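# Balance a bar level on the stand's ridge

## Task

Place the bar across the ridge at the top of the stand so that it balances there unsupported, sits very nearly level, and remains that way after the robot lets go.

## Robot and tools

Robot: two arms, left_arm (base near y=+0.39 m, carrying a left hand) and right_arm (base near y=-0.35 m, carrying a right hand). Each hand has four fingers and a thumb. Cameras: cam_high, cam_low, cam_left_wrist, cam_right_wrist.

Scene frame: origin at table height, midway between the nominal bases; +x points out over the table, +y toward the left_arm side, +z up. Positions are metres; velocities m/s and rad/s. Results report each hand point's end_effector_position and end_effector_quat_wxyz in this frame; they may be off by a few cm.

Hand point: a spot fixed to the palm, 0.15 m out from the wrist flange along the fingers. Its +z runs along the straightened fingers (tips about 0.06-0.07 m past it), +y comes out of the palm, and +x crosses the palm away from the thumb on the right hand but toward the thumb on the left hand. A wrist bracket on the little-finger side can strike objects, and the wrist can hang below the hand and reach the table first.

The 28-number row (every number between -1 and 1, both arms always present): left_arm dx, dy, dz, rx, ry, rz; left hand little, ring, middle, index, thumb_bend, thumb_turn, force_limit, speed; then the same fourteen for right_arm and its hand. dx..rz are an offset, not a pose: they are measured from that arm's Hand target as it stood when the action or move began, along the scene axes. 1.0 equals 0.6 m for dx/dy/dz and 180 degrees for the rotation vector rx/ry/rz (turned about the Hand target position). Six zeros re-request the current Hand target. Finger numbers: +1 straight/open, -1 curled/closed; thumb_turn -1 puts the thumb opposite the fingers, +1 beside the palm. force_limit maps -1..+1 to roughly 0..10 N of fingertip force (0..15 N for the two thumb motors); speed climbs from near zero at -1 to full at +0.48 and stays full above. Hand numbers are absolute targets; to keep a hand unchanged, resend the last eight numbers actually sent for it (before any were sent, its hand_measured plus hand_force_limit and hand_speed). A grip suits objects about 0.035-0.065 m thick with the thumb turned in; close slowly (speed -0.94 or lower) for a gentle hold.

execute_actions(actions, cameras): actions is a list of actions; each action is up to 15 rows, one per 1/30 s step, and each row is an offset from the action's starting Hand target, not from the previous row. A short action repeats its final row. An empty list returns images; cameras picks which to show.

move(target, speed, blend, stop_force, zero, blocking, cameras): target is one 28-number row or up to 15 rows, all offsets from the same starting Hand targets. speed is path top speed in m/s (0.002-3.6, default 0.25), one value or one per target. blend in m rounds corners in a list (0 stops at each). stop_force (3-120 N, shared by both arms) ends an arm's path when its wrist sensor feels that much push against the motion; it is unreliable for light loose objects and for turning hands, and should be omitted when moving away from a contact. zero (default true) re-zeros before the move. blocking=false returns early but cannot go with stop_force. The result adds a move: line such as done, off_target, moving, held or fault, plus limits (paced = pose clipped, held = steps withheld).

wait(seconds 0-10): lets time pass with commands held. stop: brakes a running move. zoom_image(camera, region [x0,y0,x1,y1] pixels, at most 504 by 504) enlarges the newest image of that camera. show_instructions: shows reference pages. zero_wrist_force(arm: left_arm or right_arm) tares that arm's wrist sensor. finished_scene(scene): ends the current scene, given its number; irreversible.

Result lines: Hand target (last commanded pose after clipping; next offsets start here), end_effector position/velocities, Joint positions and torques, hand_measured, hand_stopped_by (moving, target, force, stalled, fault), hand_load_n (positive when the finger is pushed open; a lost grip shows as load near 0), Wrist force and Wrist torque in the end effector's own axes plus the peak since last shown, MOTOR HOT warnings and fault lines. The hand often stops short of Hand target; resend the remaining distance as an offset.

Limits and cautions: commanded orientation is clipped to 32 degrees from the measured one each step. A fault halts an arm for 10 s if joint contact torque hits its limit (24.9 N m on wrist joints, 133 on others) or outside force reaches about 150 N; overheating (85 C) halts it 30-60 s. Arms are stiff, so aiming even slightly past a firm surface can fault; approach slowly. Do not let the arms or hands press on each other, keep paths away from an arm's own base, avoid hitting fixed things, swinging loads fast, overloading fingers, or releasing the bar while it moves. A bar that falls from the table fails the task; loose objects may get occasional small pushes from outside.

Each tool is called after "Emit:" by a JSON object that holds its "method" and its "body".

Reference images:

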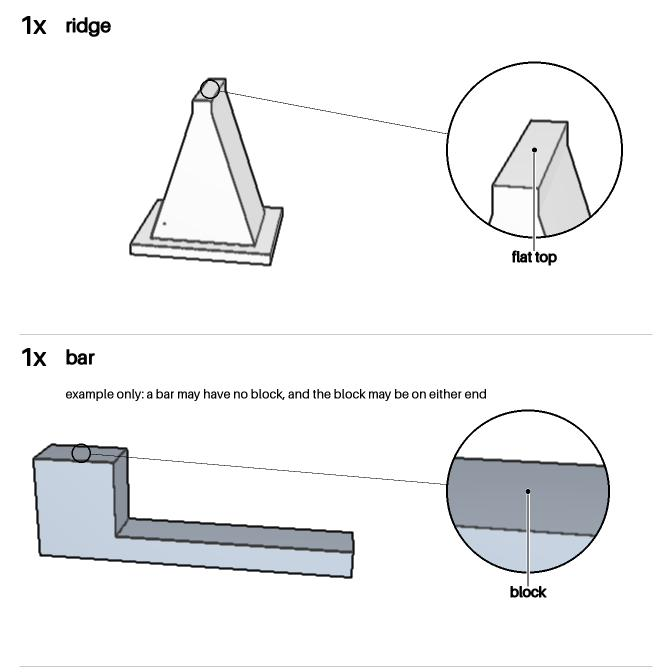

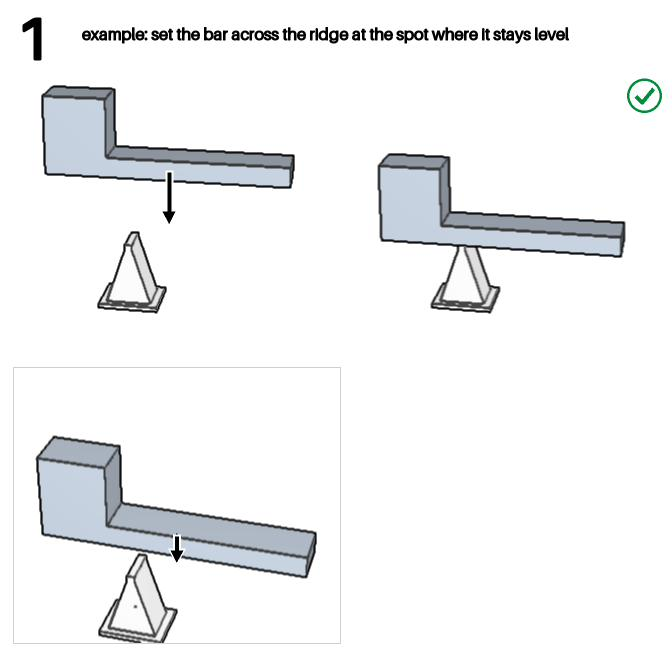

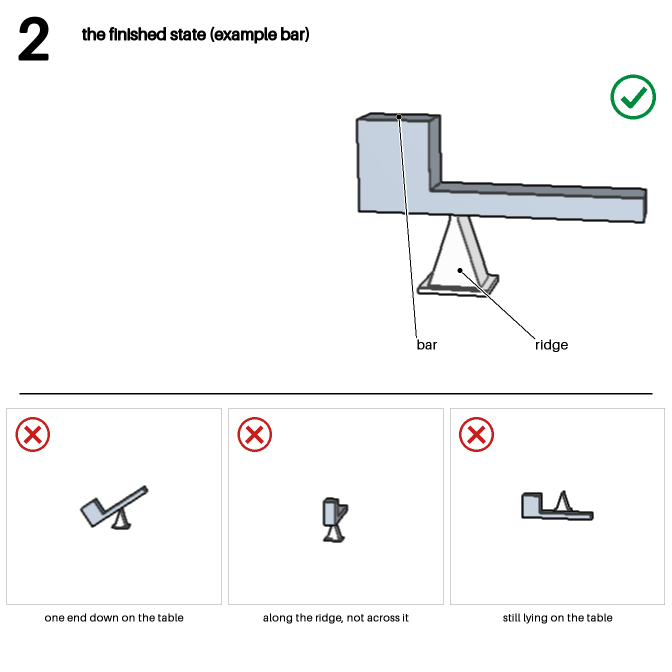

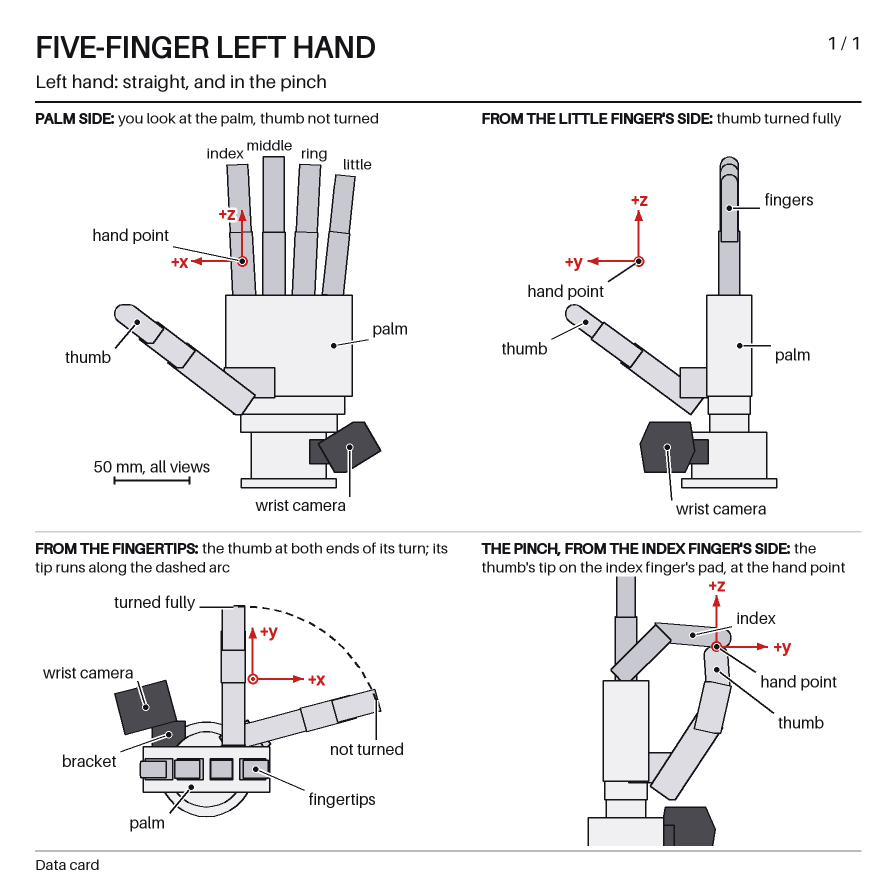

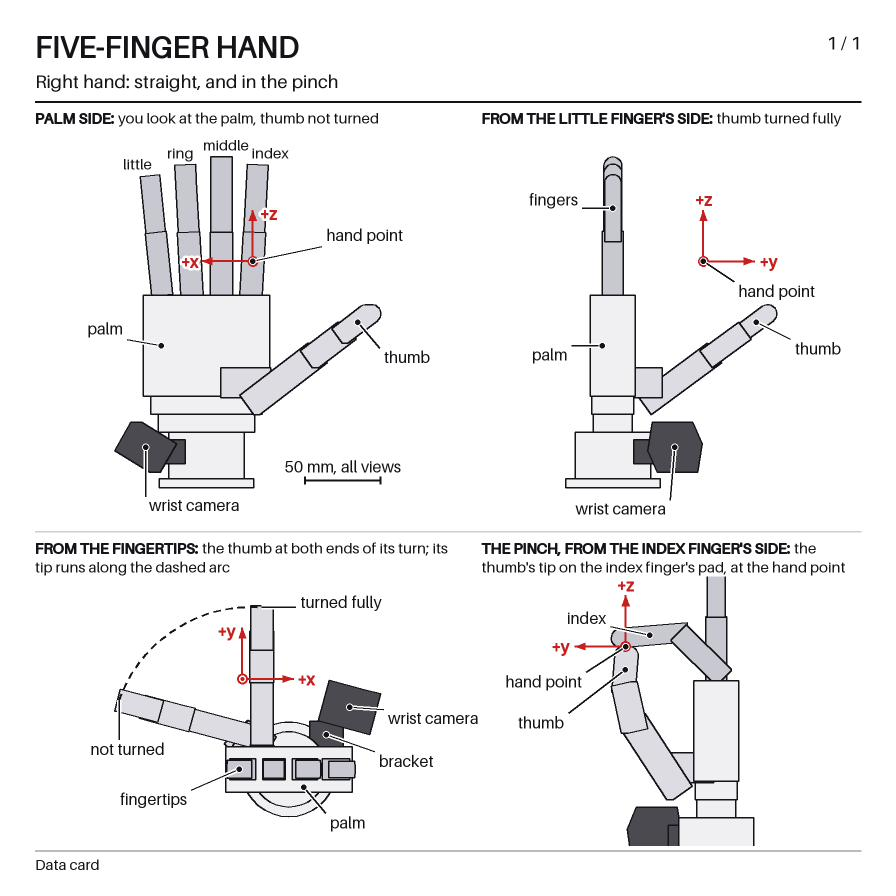

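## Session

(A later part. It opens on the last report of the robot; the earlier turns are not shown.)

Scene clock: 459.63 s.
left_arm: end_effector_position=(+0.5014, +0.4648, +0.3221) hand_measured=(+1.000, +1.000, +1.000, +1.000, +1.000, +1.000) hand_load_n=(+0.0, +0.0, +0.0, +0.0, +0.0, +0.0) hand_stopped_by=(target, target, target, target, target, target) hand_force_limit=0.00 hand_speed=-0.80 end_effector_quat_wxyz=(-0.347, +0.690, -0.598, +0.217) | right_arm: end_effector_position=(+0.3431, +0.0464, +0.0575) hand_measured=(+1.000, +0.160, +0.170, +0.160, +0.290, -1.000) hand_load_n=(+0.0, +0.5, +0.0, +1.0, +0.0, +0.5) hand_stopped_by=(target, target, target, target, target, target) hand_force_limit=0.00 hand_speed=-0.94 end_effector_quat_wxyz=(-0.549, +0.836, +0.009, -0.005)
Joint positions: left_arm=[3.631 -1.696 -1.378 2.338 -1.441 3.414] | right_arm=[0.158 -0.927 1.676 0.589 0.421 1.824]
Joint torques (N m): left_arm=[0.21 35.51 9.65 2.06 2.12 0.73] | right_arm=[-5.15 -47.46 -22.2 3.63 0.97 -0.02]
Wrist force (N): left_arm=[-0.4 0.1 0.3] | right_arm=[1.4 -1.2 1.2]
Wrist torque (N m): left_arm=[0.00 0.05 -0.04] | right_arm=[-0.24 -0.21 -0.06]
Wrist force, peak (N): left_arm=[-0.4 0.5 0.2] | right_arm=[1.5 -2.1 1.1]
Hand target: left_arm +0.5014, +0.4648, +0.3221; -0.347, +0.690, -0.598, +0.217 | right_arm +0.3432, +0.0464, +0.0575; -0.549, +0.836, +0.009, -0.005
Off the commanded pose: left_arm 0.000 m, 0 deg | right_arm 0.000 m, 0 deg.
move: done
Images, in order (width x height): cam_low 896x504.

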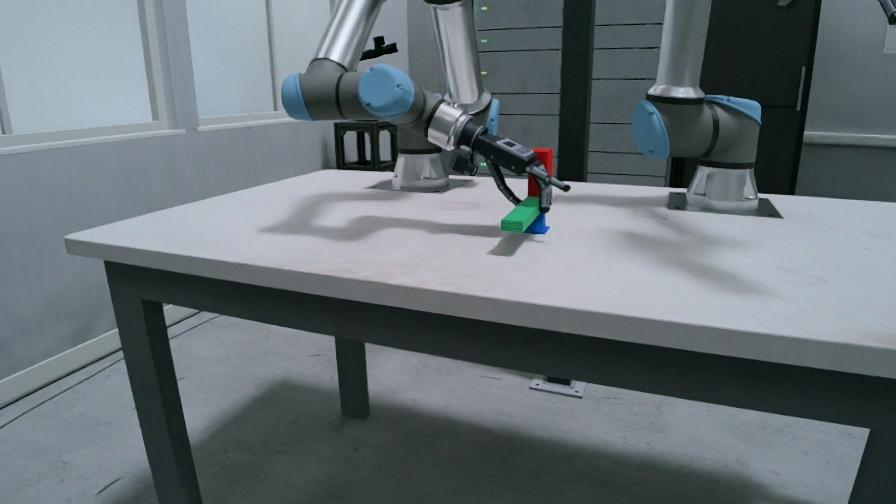

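Still stable. Continue loosening.

Emit:
{"method": "move", "body": {"target": [0,0,0,0,0,0,1,1,1,1,1,1,0,-0.8, 0,0,0,0,0,0,1,0.16,0.17,0.16,0.295,-1,0,-0.94], "speed": 0.01, "cameras": ["cam_low"]}}

Emit:
{"method": "zoom_image", "body": {"camera": "cam_low", "region": [480, 140, 570, 250]}}

Emit:
{"method": "move", "body": {"target": [0,0,0,0,0,0,1,1,1,1,1,1,0,-0.8, 0,0,0,0,0,0,1,0.16,0.17,0.16,0.305,-1,0,-0.94], "speed": 0.01, "cameras": ["cam_low"]}}

Emit:
{"method": "zoom_image", "body": {"camera": "cam_low", "region": [480, 140, 570, 250]}}

Scene clock: 469.50 s.
left_arm: end_effector_position=(+0.5014, +0.4648, +0.3221) hand_measured=(+1.000, +1.000, +1.000, +1.000, +1.000, +1.000) hand_load_n=(+0.5, +0.0, +0.0, +0.0, +0.0, +0.0) hand_stopped_by=(target, target, target, target, target, target) hand_force_limit=0.00 hand_speed=-0.80 end_effector_quat_wxyz=(-0.347, +0.690, -0.598, +0.217) | right_arm: end_effector_position=(+0.3432, +0.0464, +0.0575) hand_measured=(+1.000, +0.160, +0.170, +0.160, +0.296, -1.000) hand_load_n=(+0.0, +0.0, +0.0, +0.5, +0.0, +0.0) hand_stopped_by=(target, target, target, target, target, target) hand_force_limit=0.00 hand_speed=-0.94 end_effector_quat_wxyz=(-0.549, +0.836, +0.009, -0.005)
Joint positions: left_arm=[3.631 -1.696 -1.378 2.338 -1.441 3.414] | right_arm=[0.158 -0.927 1.676 0.589 0.421 1.824]
Joint torques (N m): left_arm=[0.58 36.24 9.46 1.9 1.82 0.46] | right_arm=[-4.45 -46.97 -23.39 1.4 0.74 1.07]
Wrist force (N): left_arm=[-0.1 0.2 0.5] | right_arm=[1.4 -0.1 1.7]
Wrist torque (N m): left_arm=[0.00 0.02 -0.02] | right_arm=[-0.23 -0.23 -0.06]
Wrist force, peak (N): left_arm=[-0.2 0.4 0.6] | right_arm=[1.4 -1.3 1.5]
Hand target: left_arm +0.5014, +0.4648, +0.3221; -0.347, +0.690, -0.598, +0.217 | right_arm +0.3432, +0.0464, +0.0575; -0.549, +0.836, +0.009, -0.005
Off the commanded pose: left_arm 0.000 m, 0 deg | right_arm 0.000 m, 0 deg.
move: done
Images, in order (width x height): cam_low 896x504.

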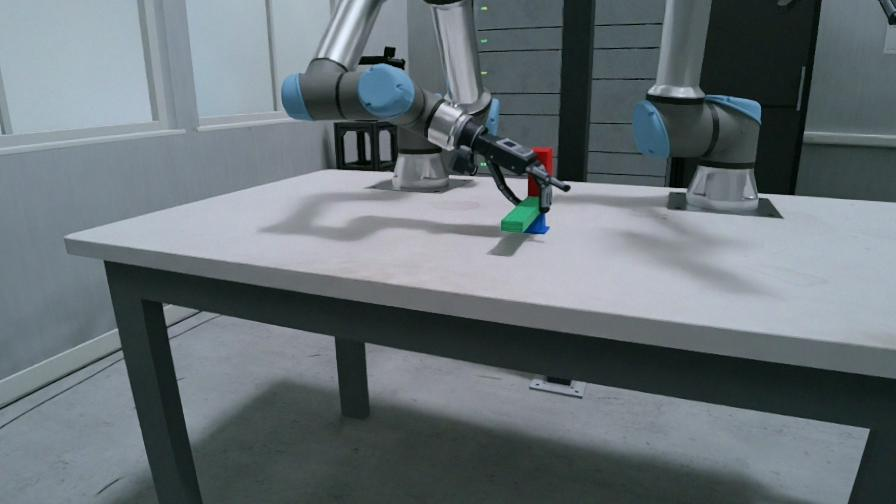

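Scaled by 4.582 from the camera's 896x504 image, which has a finer 1280x720 frame.

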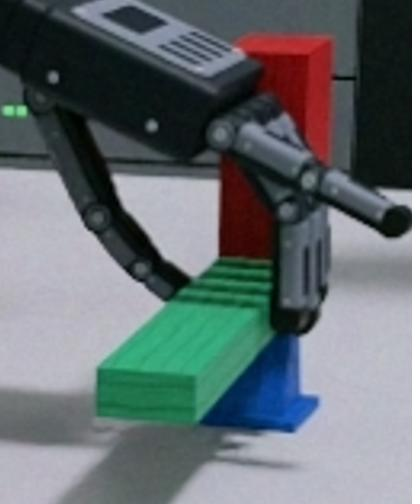

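Scene clock: 470.00 s.
left_arm: end_effector_position=(+0.5014, +0.4648, +0.3221) hand_measured=(+1.000, +1.000, +1.000, +1.000, +1.000, +1.000) hand_load_n=(+0.0, +0.0, +0.0, +0.0, +0.0, +0.0) hand_stopped_by=(target, target, target, target, target, target) hand_force_limit=0.00 hand_speed=-0.80 end_effector_quat_wxyz=(-0.347, +0.690, -0.598, +0.217) | right_arm: end_effector_position=(+0.3432, +0.0464, +0.0575) hand_measured=(+1.000, +0.160, +0.170, +0.160, +0.306, -1.000) hand_load_n=(+0.0, +0.0, +0.0, +0.5, +0.0, +0.0) hand_stopped_by=(target, target, target, target, target, target) hand_force_limit=0.00 hand_speed=-0.94 end_effector_quat_wxyz=(-0.549, +0.836, +0.009, -0.005)
Joint positions: left_arm=[3.631 -1.696 -1.378 2.338 -1.441 3.414] | right_arm=[0.158 -0.927 1.676 0.589 0.421 1.824]
Joint torques (N m): left_arm=[-0.74 36.06 8.96 1.79 2.14 0.85] | right_arm=[-4.93 -47.18 -22.57 1.15 0.44 1.23]
Wrist force (N): left_arm=[-0.2 0.3 0.3] | right_arm=[1.2 -0.2 1.5]
Wrist torque (N m): left_arm=[0.02 0.02 -0.03] | right_arm=[-0.22 -0.20 -0.07]
Wrist force, peak (N): left_arm=[0.1 0.4 0.4] | right_arm=[1.3 -0.2 1.9]
Hand target: left_arm +0.5014, +0.4648, +0.3221; -0.347, +0.690, -0.598, +0.217 | right_arm +0.3432, +0.0464, +0.0575; -0.549, +0.836, +0.009, -0.005
Off the commanded pose: left_arm 0.000 m, 0 deg | right_arm 0.000 m, 0 deg.
move: done
Images, in order (width x height): cam_low 896x504.

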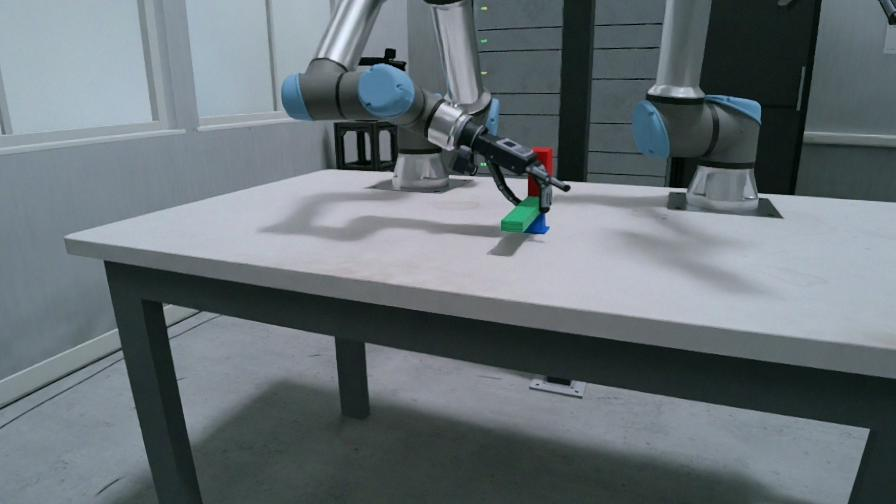

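Scaled by 4.582 from the camera's 896x504 image, which has a finer 1280x720 frame.

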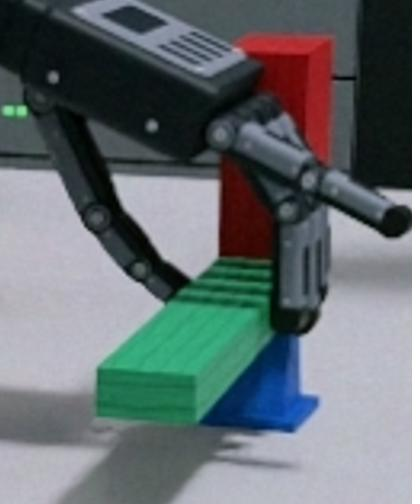

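Emit:
{"method": "move", "body": {"target": [0,0,0,0,0,0,1,1,1,1,1,1,0,-0.8, 0,0,0,0,0,0,1,0.16,0.17,0.16,0.33,-1,0,-0.94], "speed": 0.01, "cameras": ["cam_low"]}}

Emit:
{"method": "zoom_image", "body": {"camera": "cam_low", "region": [480, 140, 570, 250]}}

Scene clock: 478.20 s.
left_arm: end_effector_position=(+0.5014, +0.4648, +0.3221) hand_measured=(+1.000, +1.000, +1.000, +1.000, +1.000, +1.000) hand_load_n=(+0.0, +0.0, -0.5, +0.0, +0.0, +0.0) hand_stopped_by=(target, target, target, target, target, target) hand_force_limit=0.00 hand_speed=-0.80 end_effector_quat_wxyz=(-0.347, +0.690, -0.598, +0.217) | right_arm: end_effector_position=(+0.3432, +0.0464, +0.0575) hand_measured=(+1.000, +0.160, +0.170, +0.160, +0.330, -1.000) hand_load_n=(+0.0, +0.5, +0.0, +0.5, +0.0, +0.0) hand_stopped_by=(target, target, target, target, target, target) hand_force_limit=0.00 hand_speed=-0.94 end_effector_quat_wxyz=(-0.549, +0.836, +0.009, -0.005)
Joint positions: left_arm=[3.631 -1.696 -1.378 2.338 -1.441 3.414] | right_arm=[0.158 -0.927 1.676 0.589 0.421 1.824]
Joint torques (N m): left_arm=[-0.11 35.01 9.22 1.85 2.03 0.37] | right_arm=[-4.59 -46.71 -21.49 0.67 -1.4 1.63]
Wrist force (N): left_arm=[0.1 0.6 0.5] | right_arm=[1.3 -0.1 1.5]
Wrist torque (N m): left_arm=[0.06 -0.01 -0.03] | right_arm=[-0.22 -0.22 -0.06]
Wrist force, peak (N): left_arm=[0.1 0.6 0.5] | right_arm=[1.4 -0.4 1.8]
Hand target: left_arm +0.5014, +0.4648, +0.3221; -0.347, +0.690, -0.598, +0.217 | right_arm +0.3432, +0.0464, +0.0575; -0.549, +0.836, +0.009, -0.005
Off the commanded pose: left_arm 0.000 m, 0 deg | right_arm 0.000 m, 0 deg.
move: done
Images, in order (width x height): cam_low 896x504.

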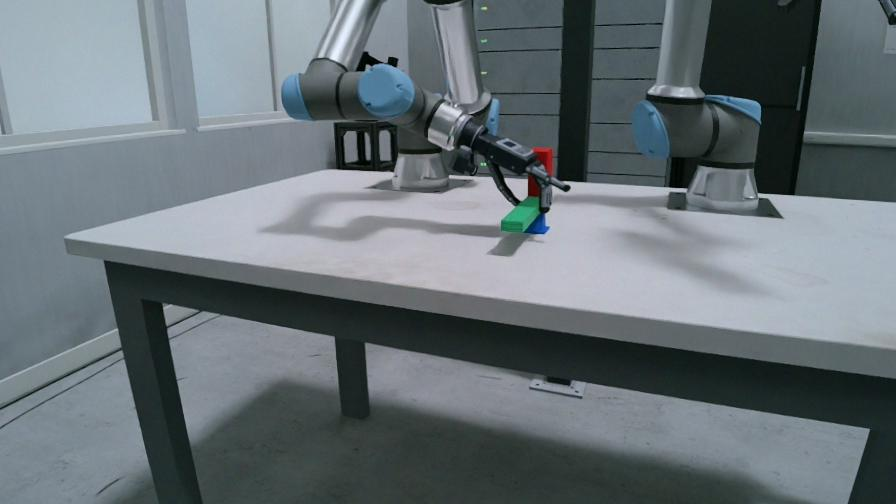

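Scaled by 4.582 from the camera's 896x504 image, which has a finer 1280x720 frame.

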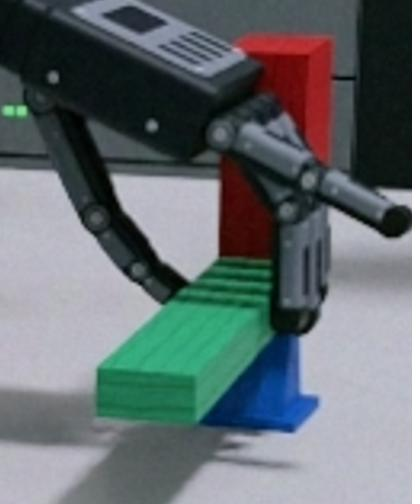

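Emit:
{"method": "move", "body": {"target": [[0,0,0,0,0,0,1,1,1,1,1,1,0,-0.8, 0,0,0,0,0,0,1,0.16,0.17,0.16,0.45,-1,0,-0.9],[0,0,0,0,0,0,1,1,1,1,1,1,0,-0.8, 0,0.003,0,0,0,0,1,0.16,0.17,0.16,0.45,-1,0,-0.9]], "speed": 0.01, "cameras": ["cam_low"]}}

Emit:
{"method": "zoom_image", "body": {"camera": "cam_low", "region": [480, 140, 570, 250]}}

Scene clock: 487.20 s.
left_arm: end_effector_position=(+0.5014, +0.4648, +0.3221) hand_measured=(+1.000, +1.000, +1.000, +1.000, +1.000, +1.000) hand_load_n=(+0.0, +0.0, +0.0, +0.0, +0.0, +0.0) hand_stopped_by=(target, target, target, target, target, target) hand_force_limit=0.00 hand_speed=-0.80 end_effector_quat_wxyz=(-0.347, +0.690, -0.598, +0.217) | right_arm: end_effector_position=(+0.3432, +0.0482, +0.0575) hand_measured=(+1.000, +0.160, +0.170, +0.160, +0.450, -1.000) hand_load_n=(+0.0, +0.0, +0.0, +0.0, +0.0, +0.0) hand_stopped_by=(target, target, target, target, target, target) hand_force_limit=0.00 hand_speed=-0.90 end_effector_quat_wxyz=(-0.549, +0.836, +0.009, -0.005)
Joint positions: left_arm=[3.631 -1.696 -1.378 2.338 -1.441 3.414] | right_arm=[0.162 -0.927 1.674 0.582 0.422 1.834]
Joint torques (N m): left_arm=[-1.28 35.72 10.08 2.04 1.72 0.32] | right_arm=[3.72 -47.84 -20.28 1.22 0.73 0.13]
Wrist force (N): left_arm=[-0.1 0.0 0.3] | right_arm=[1.1 -0.2 1.2]
Wrist torque (N m): left_arm=[-0.02 0.01 -0.02] | right_arm=[-0.24 -0.22 -0.07]
Wrist force, peak (N): left_arm=[-0.1 0.2 0.7] | right_arm=[1.5 -0.4 1.8]
Hand target: left_arm +0.5014, +0.4648, +0.3221; -0.347, +0.690, -0.598, +0.217 | right_arm +0.3432, +0.0482, +0.0575; -0.549, +0.836, +0.009, -0.005
Off the commanded pose: left_arm 0.000 m, 0 deg | right_arm 0.000 m, 0 deg.
move: done
Images, in order (width x height): cam_low 896x504.

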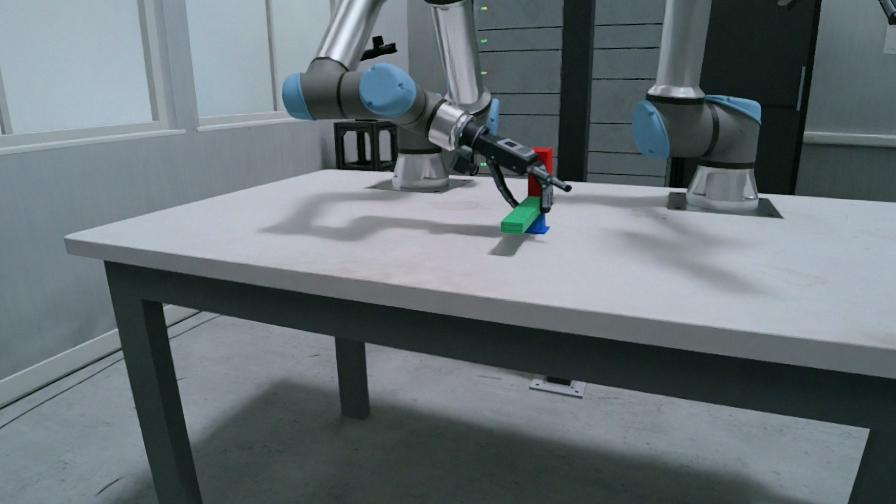

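Scaled by 4.582 from the camera's 896x504 image, which has a finer 1280x720 frame.

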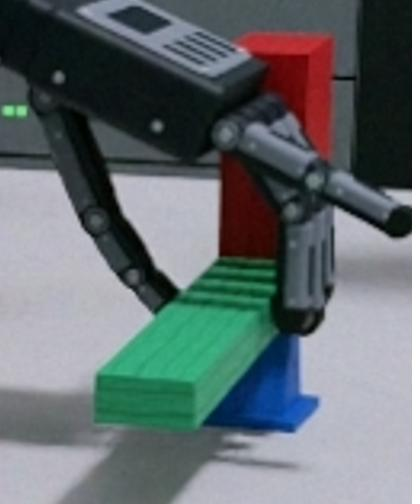

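Emit:
{"method": "wait", "body": {"seconds": 0.3, "cameras": ["cam_low","cam_high"]}}

Emit:
{"method": "zoom_image", "body": {"camera": "cam_low", "region": [480, 140, 570, 250]}}

Emit:
{"method": "zoom_image", "body": {"camera": "cam_low", "region": [490, 190, 560, 245]}}

Scene clock: 496.07 s.
left_arm: end_effector_position=(+0.5014, +0.4648, +0.3221) hand_measured=(+1.000, +1.000, +1.000, +1.000, +1.000, +1.000) hand_load_n=(+0.0, +0.0, +0.0, -0.5, +0.0, +0.0) hand_stopped_by=(target, target, target, target, target, target) hand_force_limit=0.00 hand_speed=-0.80 end_effector_quat_wxyz=(-0.347, +0.690, -0.598, +0.217) | right_arm: end_effector_position=(+0.3432, +0.0482, +0.0575) hand_measured=(+1.000, +0.160, +0.170, +0.160, +0.450, -1.000) hand_load_n=(+0.0, +0.0, +0.0, +0.0, +0.0, +0.0) hand_stopped_by=(target, target, target, target, target, target) hand_force_limit=0.00 hand_speed=-0.90 end_effector_quat_wxyz=(-0.549, +0.836, +0.009, -0.005)
Joint positions: left_arm=[3.631 -1.696 -1.378 2.338 -1.441 3.414] | right_arm=[0.162 -0.927 1.674 0.582 0.422 1.834]
Joint torques (N m): left_arm=[-1.02 33.72 8.41 1.71 2.1 0.2] | right_arm=[-6.87 -43.45 -2.82 3.94 -3 -1.92]
Wrist force (N): left_arm=[0.0 0.3 0.5] | right_arm=[1.1 -0.1 1.2]
Wrist torque (N m): left_arm=[0.02 0.00 -0.02] | right_arm=[-0.23 -0.22 -0.04]
Wrist force, peak (N): left_arm=[-0.3 0.5 0.4] | right_arm=[1.2 -0.2 1.3]
Hand target: left_arm +0.5014, +0.4648, +0.3221; -0.347, +0.690, -0.598, +0.217 | right_arm +0.3432, +0.0482, +0.0575; -0.549, +0.836, +0.009, -0.005
Off the commanded pose: left_arm 0.000 m, 0 deg | right_arm 0.000 m, 0 deg.
wait: 0.30 s; at rest from the start
Images, in order (width x height): cam_high 896x504, cam_low 896x504.

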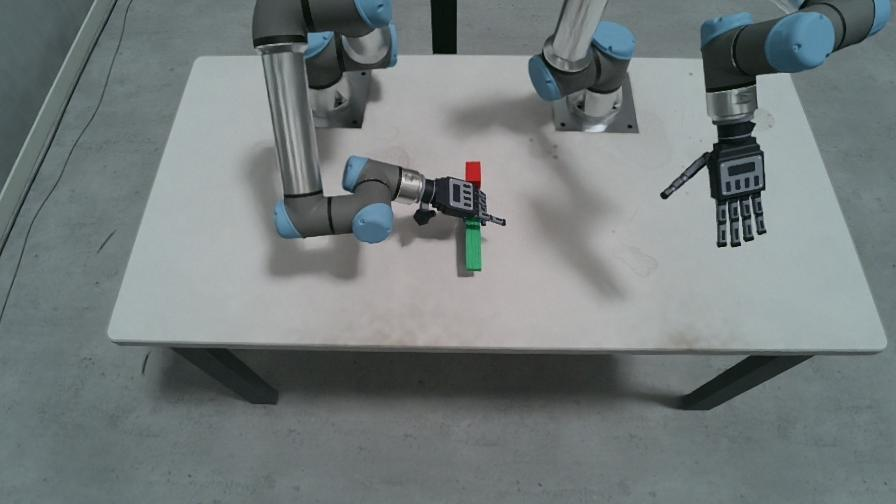

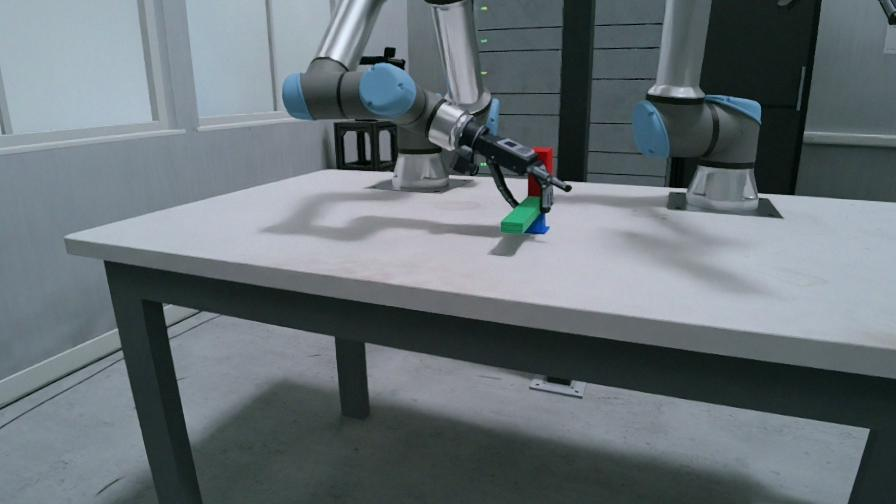

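Scaled by 4.582 from the camera's 896x504 image, which has a finer 1280x720 frame.

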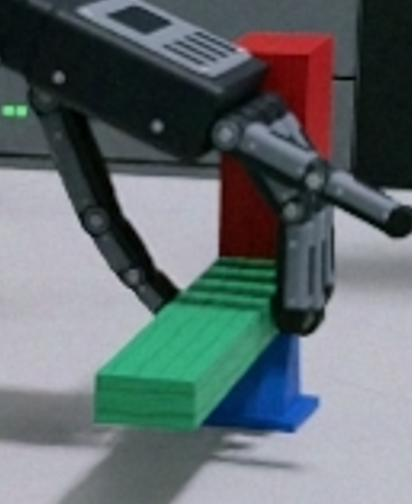

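Scaled by 7.200 from the camera's 896x504 image, which has a finer 1280x720 frame.

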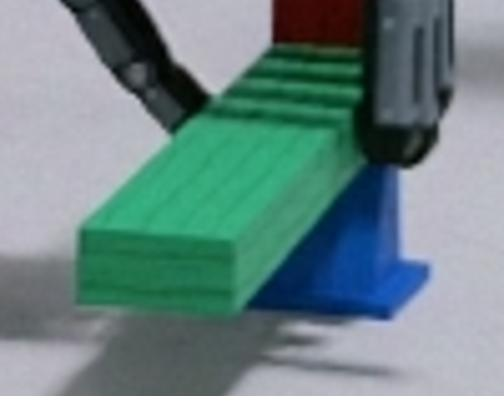

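Emit:
{"method": "move", "body": {"target": [0,0,0,0,0,0,1,1,1,1,1,1,0,-0.8, 0,0.0035,0,0,0,0,1,0.16,0.17,0.16,0.45,-1,0,-0.9], "speed": 0.01, "cameras": ["cam_low"]}}

Emit:
{"method": "zoom_image", "body": {"camera": "cam_low", "region": [480, 140, 570, 250]}}

Scene clock: 505.10 s.
left_arm: end_effector_position=(+0.5014, +0.4648, +0.3221) hand_measured=(+1.000, +1.000, +1.000, +1.000, +1.000, +1.000) hand_load_n=(+0.0, +0.0, +0.0, +0.0, +0.0, -0.5) hand_stopped_by=(target, target, target, target, target, target) hand_force_limit=0.00 hand_speed=-0.80 end_effector_quat_wxyz=(-0.347, +0.690, -0.598, +0.217) | right_arm: end_effector_position=(+0.3432, +0.0504, +0.0575) hand_measured=(+1.000, +0.160, +0.170, +0.160, +0.450, -1.000) hand_load_n=(+0.0, +0.0, +0.0, +0.0, +0.0, +0.0) hand_stopped_by=(target, target, target, target, target, target) hand_force_limit=0.00 hand_speed=-0.90 end_effector_quat_wxyz=(-0.549, +0.836, +0.009, -0.005)
Joint positions: left_arm=[3.631 -1.696 -1.378 2.338 -1.441 3.414] | right_arm=[0.167 -0.928 1.671 0.575 0.424 1.845]
Joint torques (N m): left_arm=[-1.93 35.99 8.29 1.89 1.92 0.08] | right_arm=[2.96 -47.23 -20.72 1.36 0.64 -0.07]
Wrist force (N): left_arm=[-0.1 0.1 0.3] | right_arm=[1.3 -0.3 1.0]
Wrist torque (N m): left_arm=[-0.01 0.01 -0.02] | right_arm=[-0.25 -0.24 -0.07]
Wrist force, peak (N): left_arm=[-0.4 0.4 0.4] | right_arm=[1.2 -0.2 1.3]
Hand target: left_arm +0.5014, +0.4648, +0.3221; -0.347, +0.690, -0.598, +0.217 | right_arm +0.3432, +0.0503, +0.0575; -0.549, +0.836, +0.009, -0.005
Off the commanded pose: left_arm 0.000 m, 0 deg | right_arm 0.000 m, 0 deg.
move: done
Images, in order (width x height): cam_low 896x504.

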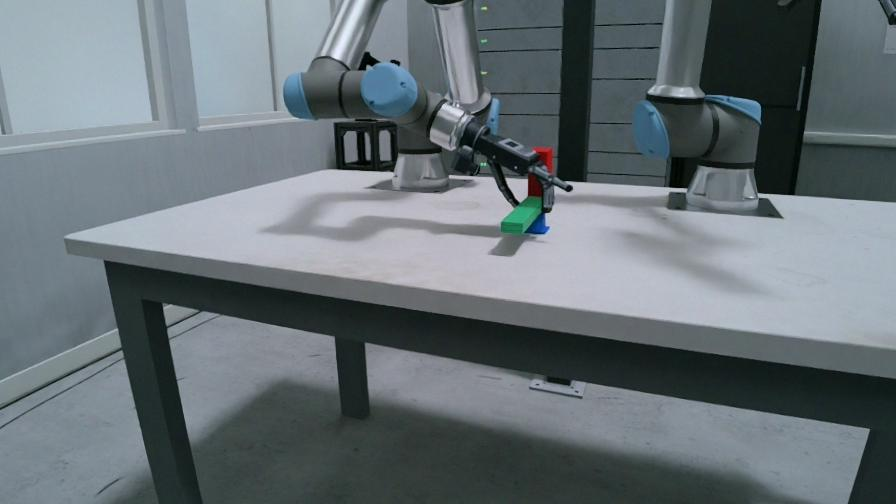

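Scaled by 4.582 from the camera's 896x504 image, which has a finer 1280x720 frame.

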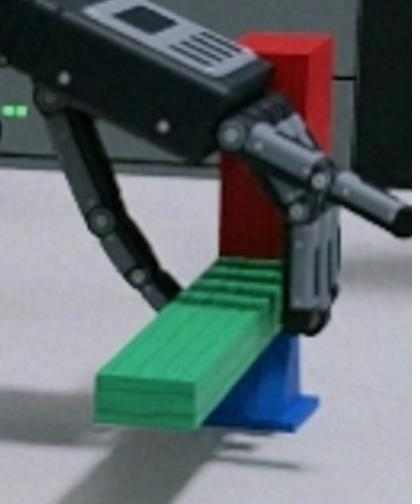

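Emit:
{"method": "move", "body": {"target": [[0,0,0,0,0,0,1,1,1,1,1,1,0,-0.8, 0,0,0.05,0,0,0,1,0.16,0.17,0.16,0.45,-1,0,-0.9],[0,0,0,0,0,0,1,1,1,1,1,1,0,-0.8, 0,0,0.22,0,0,0,1,0.16,0.17,0.16,0.45,-1,0,-0.9],[0,0,0,0,0,0,1,1,1,1,1,1,0,-0.8, 0.0,-0.25,0.3,0,0,0,1,0.16,0.17,0.16,0.45,-1,0,-0.9]], "speed": [0.02,0.08,0.2], "blend": [0.003,0.02,0], "cameras": ["cam_low","cam_high"]}}

Emit:
{"method": "zoom_image", "body": {"camera": "cam_low", "region": [480, 140, 570, 250]}}

Emit:
{"method": "zoom_image", "body": {"camera": "cam_high", "region": [440, 150, 510, 280]}}

Scene clock: 523.07 s.
left_arm: end_effector_position=(+0.5014, +0.4648, +0.3221) hand_measured=(+1.000, +1.000, +1.000, +1.000, +1.000, +1.000) hand_load_n=(+0.0, +0.0, +0.0, +0.0, +0.0, +0.0) hand_stopped_by=(target, target, target, target, target, target) hand_force_limit=0.00 hand_speed=-0.80 end_effector_quat_wxyz=(-0.347, +0.690, -0.598, +0.217) | right_arm: end_effector_position=(+0.3431, -0.0996, +0.2375) hand_measured=(+1.000, +0.160, +0.170, +0.160, +0.450, -1.000) hand_load_n=(+0.0, +0.0, +0.0, +0.0, +0.0, +0.0) hand_stopped_by=(target, target, target, target, target, target) hand_force_limit=0.00 hand_speed=-0.90 end_effector_quat_wxyz=(-0.549, +0.836, +0.009, -0.005) end_effector_velocity=(+0.000, +0.000, +0.000) end_effector_angular_velocity=(+0.002, +0.001, +0.001)
Joint positions: left_arm=[3.631 -1.696 -1.378 2.338 -1.441 3.414] | right_arm=[-0.186 -1.177 1.744 1.506 0.471 1.016]
Joint velocities: left_arm=[within noise] | right_arm=[-0.001 0.001 0.002 0.002 0 -0.005]
Joint torques (N m): left_arm=[-1.79 34.98 10.97 1.77 2.15 0.15] | right_arm=[-7.73 -24.78 -25.11 4.48 -1.28 -1.84]
Wrist force (N): left_arm=[-0.3 0.1 0.1] | right_arm=[0.9 0.0 1.2]
Wrist torque (N m): left_arm=[0.01 0.03 -0.03] | right_arm=[-0.23 -0.18 0.03]
Wrist force, peak (N): left_arm=[-0.4 0.2 0.5] | right_arm=[1.0 -0.8 2.0]
Hand target: left_arm +0.5014, +0.4648, +0.3221; -0.347, +0.690, -0.598, +0.217 | right_arm +0.3432, -0.0997, +0.2375; -0.549, +0.836, +0.009, -0.005
Off the commanded pose: left_arm 0.000 m, 0 deg | right_arm 0.000 m, 0 deg.
move: done
Images, in order (width x height): cam_high 896x504, cam_low 896x504.

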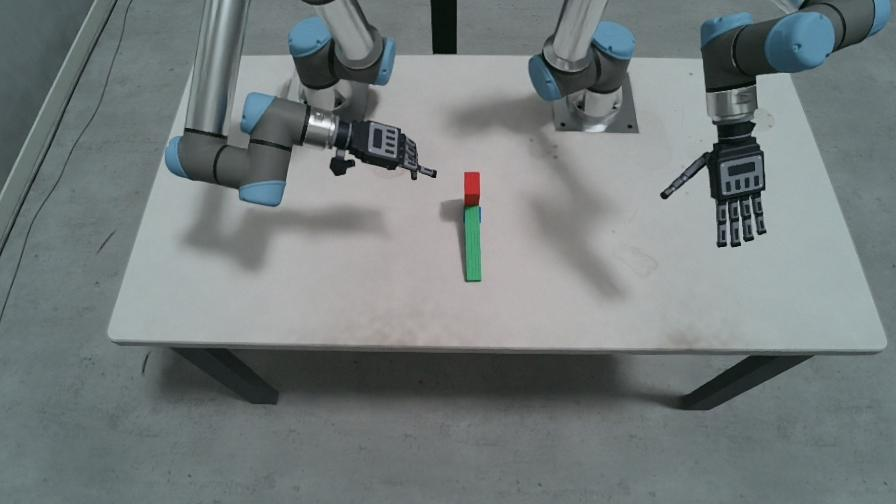

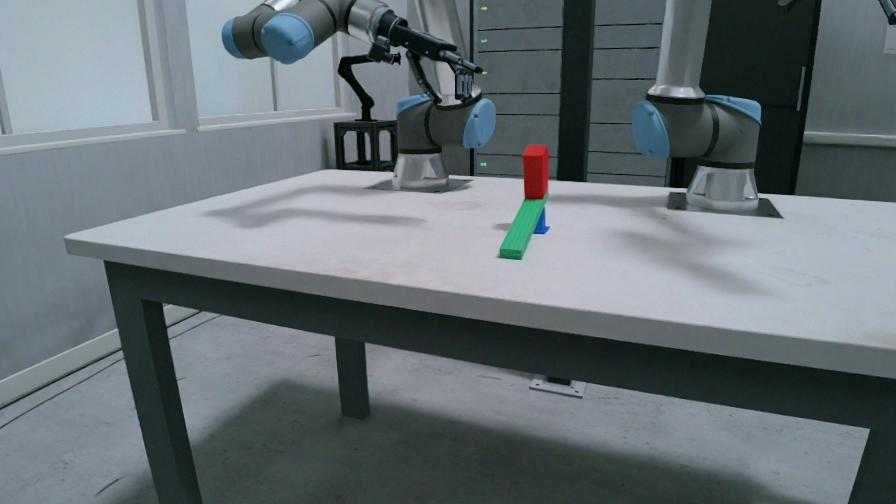

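Scaled by 4.582 from the camera's 896x504 image, which has a finer 1280x720 frame.

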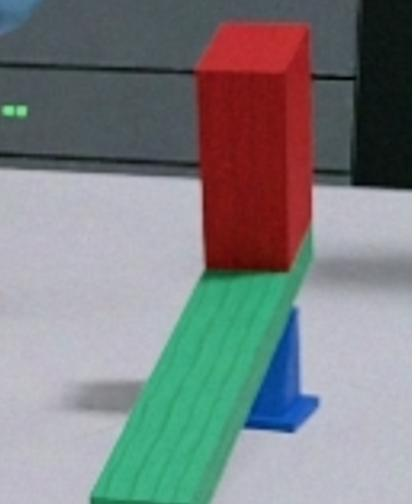

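Scaled by 3.877 from the camera's 896x504 image, which has a finer 1280x720 frame.

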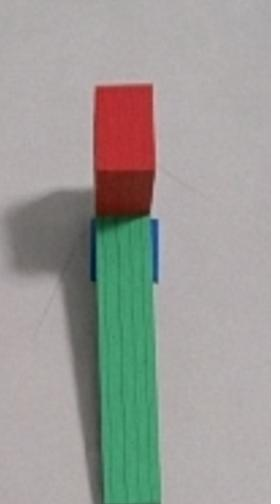

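Emit:
{"method": "zoom_image", "body": {"camera": "cam_high", "region": [450, 160, 495, 225]}}

Emit:
{"method": "zoom_image", "body": {"camera": "cam_high", "region": [450, 240, 495, 290]}}

Emit:
{"method": "zoom_image", "body": {"camera": "cam_low", "region": [490, 135, 570, 265]}}

Scaled by 7.754 from the camera's 896x504 image, which has a finer 1280x720 frame.

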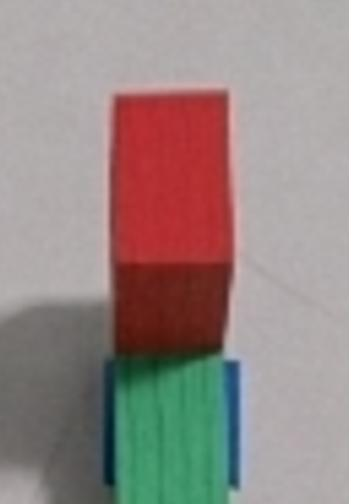

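Scaled by 10.080 from the camera's 896x504 image, which has a finer 1280x720 frame.

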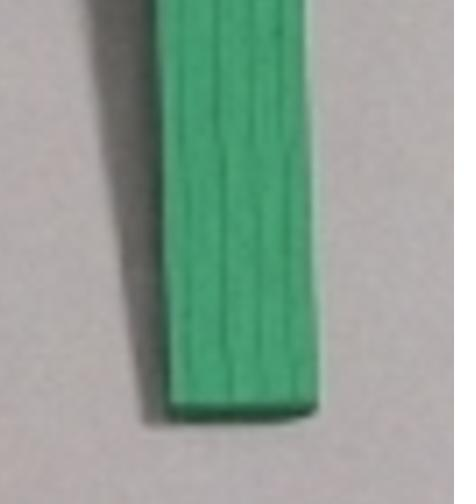

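Scaled by 3.877 from the camera's 896x504 image, which has a finer 1280x720 frame.

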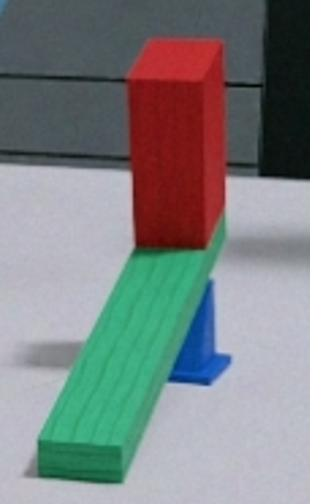

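Emit:
{"method": "move", "body": {"target": [[0,0,0,0,0,0,1,1,1,1,1,1,0,-0.8, 0.0863,0.2403,-0.1125,0,0.0794,0.0083,1,0.16,0.17,0.16,0.5,-1,0,-0.5],[0,0,0,0,0,0,1,1,1,1,1,1,0,-0.8, 0.059,0.2403,-0.2163,0,0.0794,0.0083,1,0.16,0.17,0.16,0.5,-1,0,-0.5]], "speed": [0.2,0.1], "blend": [0.01,0], "cameras": ["cam_low","cam_high","cam_right_wrist"]}}

Emit:
{"method": "zoom_image", "body": {"camera": "cam_low", "region": [480, 120, 580, 265]}}

Emit:
{"method": "zoom_image", "body": {"camera": "cam_high", "region": [430, 150, 520, 290]}}

Scene clock: 601.20 s.
left_arm: end_effector_position=(+0.5014, +0.4648, +0.3221) hand_measured=(+1.000, +1.000, +1.000, +1.000, +1.000, +1.000) hand_load_n=(+0.0, +0.0, +0.0, +0.0, +0.0, +0.0) hand_stopped_by=(target, target, target, target, target, target) hand_force_limit=0.00 hand_speed=-0.80 end_effector_quat_wxyz=(-0.347, +0.690, -0.598, +0.217) | right_arm: end_effector_position=(+0.3785, +0.0445, +0.1077) hand_measured=(+1.000, +0.160, +0.170, +0.160, +0.500, -1.000) hand_load_n=(+0.0, +0.0, +0.0, +0.0, +0.0, +0.0) hand_stopped_by=(target, target, target, target, target, target) hand_force_limit=0.00 hand_speed=-0.50 end_effector_quat_wxyz=(-0.545, +0.829, -0.049, -0.116)
Joint positions: left_arm=[3.631 -1.696 -1.378 2.338 -1.441 3.414] | right_arm=[0.139 -0.789 1.407 1.069 0.391 1.715]
Joint torques (N m): left_arm=[-2.19 35.42 9.63 1.84 1.81 -0.29] | right_arm=[5.64 -51.12 -21.79 2.61 -3.21 -0.56]
Wrist force (N): left_arm=[-0.2 0.0 0.3] | right_arm=[1.3 0.0 1.3]
Wrist torque (N m): left_arm=[-0.03 0.02 -0.03] | right_arm=[-0.21 -0.24 -0.07]
Wrist force, peak (N): left_arm=[-0.3 0.3 0.6] | right_arm=[2.1 -1.0 2.2]
Hand target: left_arm +0.5014, +0.4648, +0.3221; -0.347, +0.690, -0.598, +0.217 | right_arm +0.3786, +0.0445, +0.1077; -0.545, +0.829, -0.049, -0.116
Off the commanded pose: left_arm 0.000 m, 0 deg | right_arm 0.000 m, 0 deg.
move: done
Images, in order (width x height): cam_high 896x504, cam_low 896x504, cam_right_wrist 672x504.

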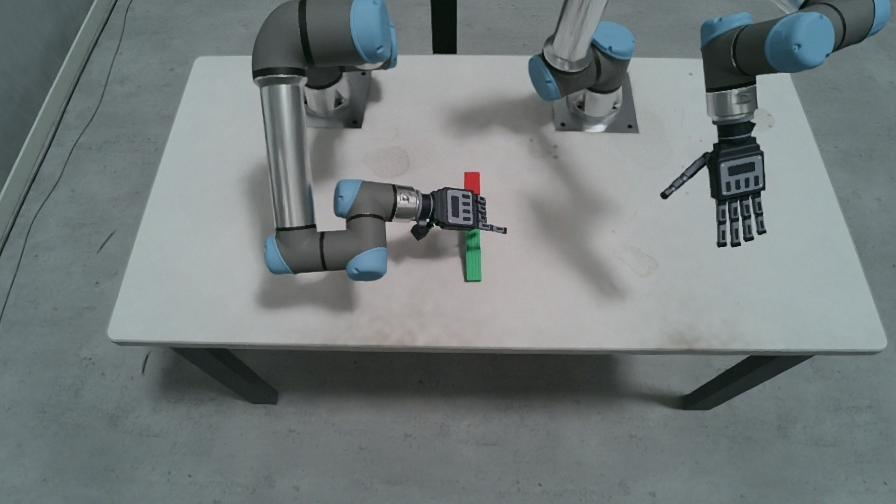

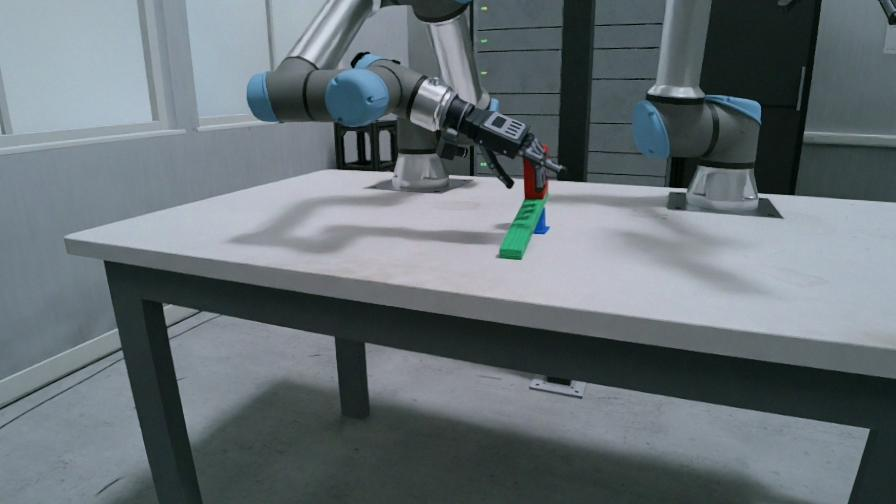

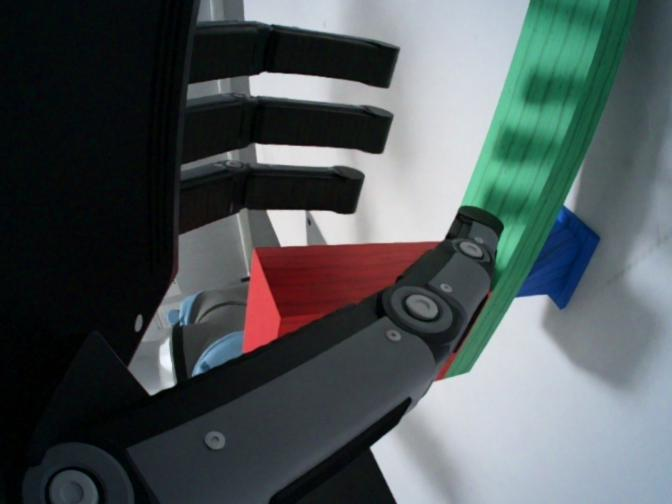

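Scaled by 3.476 from the camera's 896x504 image, which has a finer 1280x720 frame.

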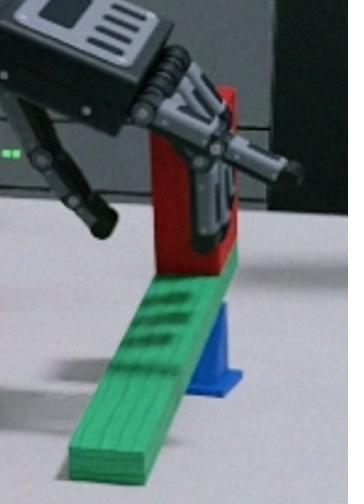

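Scaled by 3.600 from the camera's 896x504 image, which has a finer 1280x720 frame.

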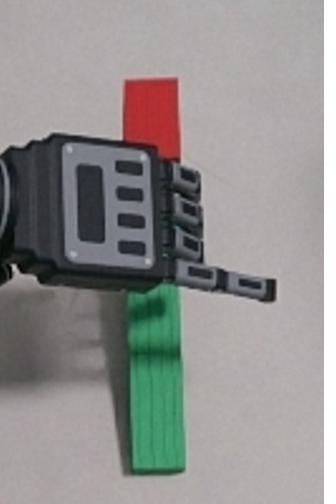

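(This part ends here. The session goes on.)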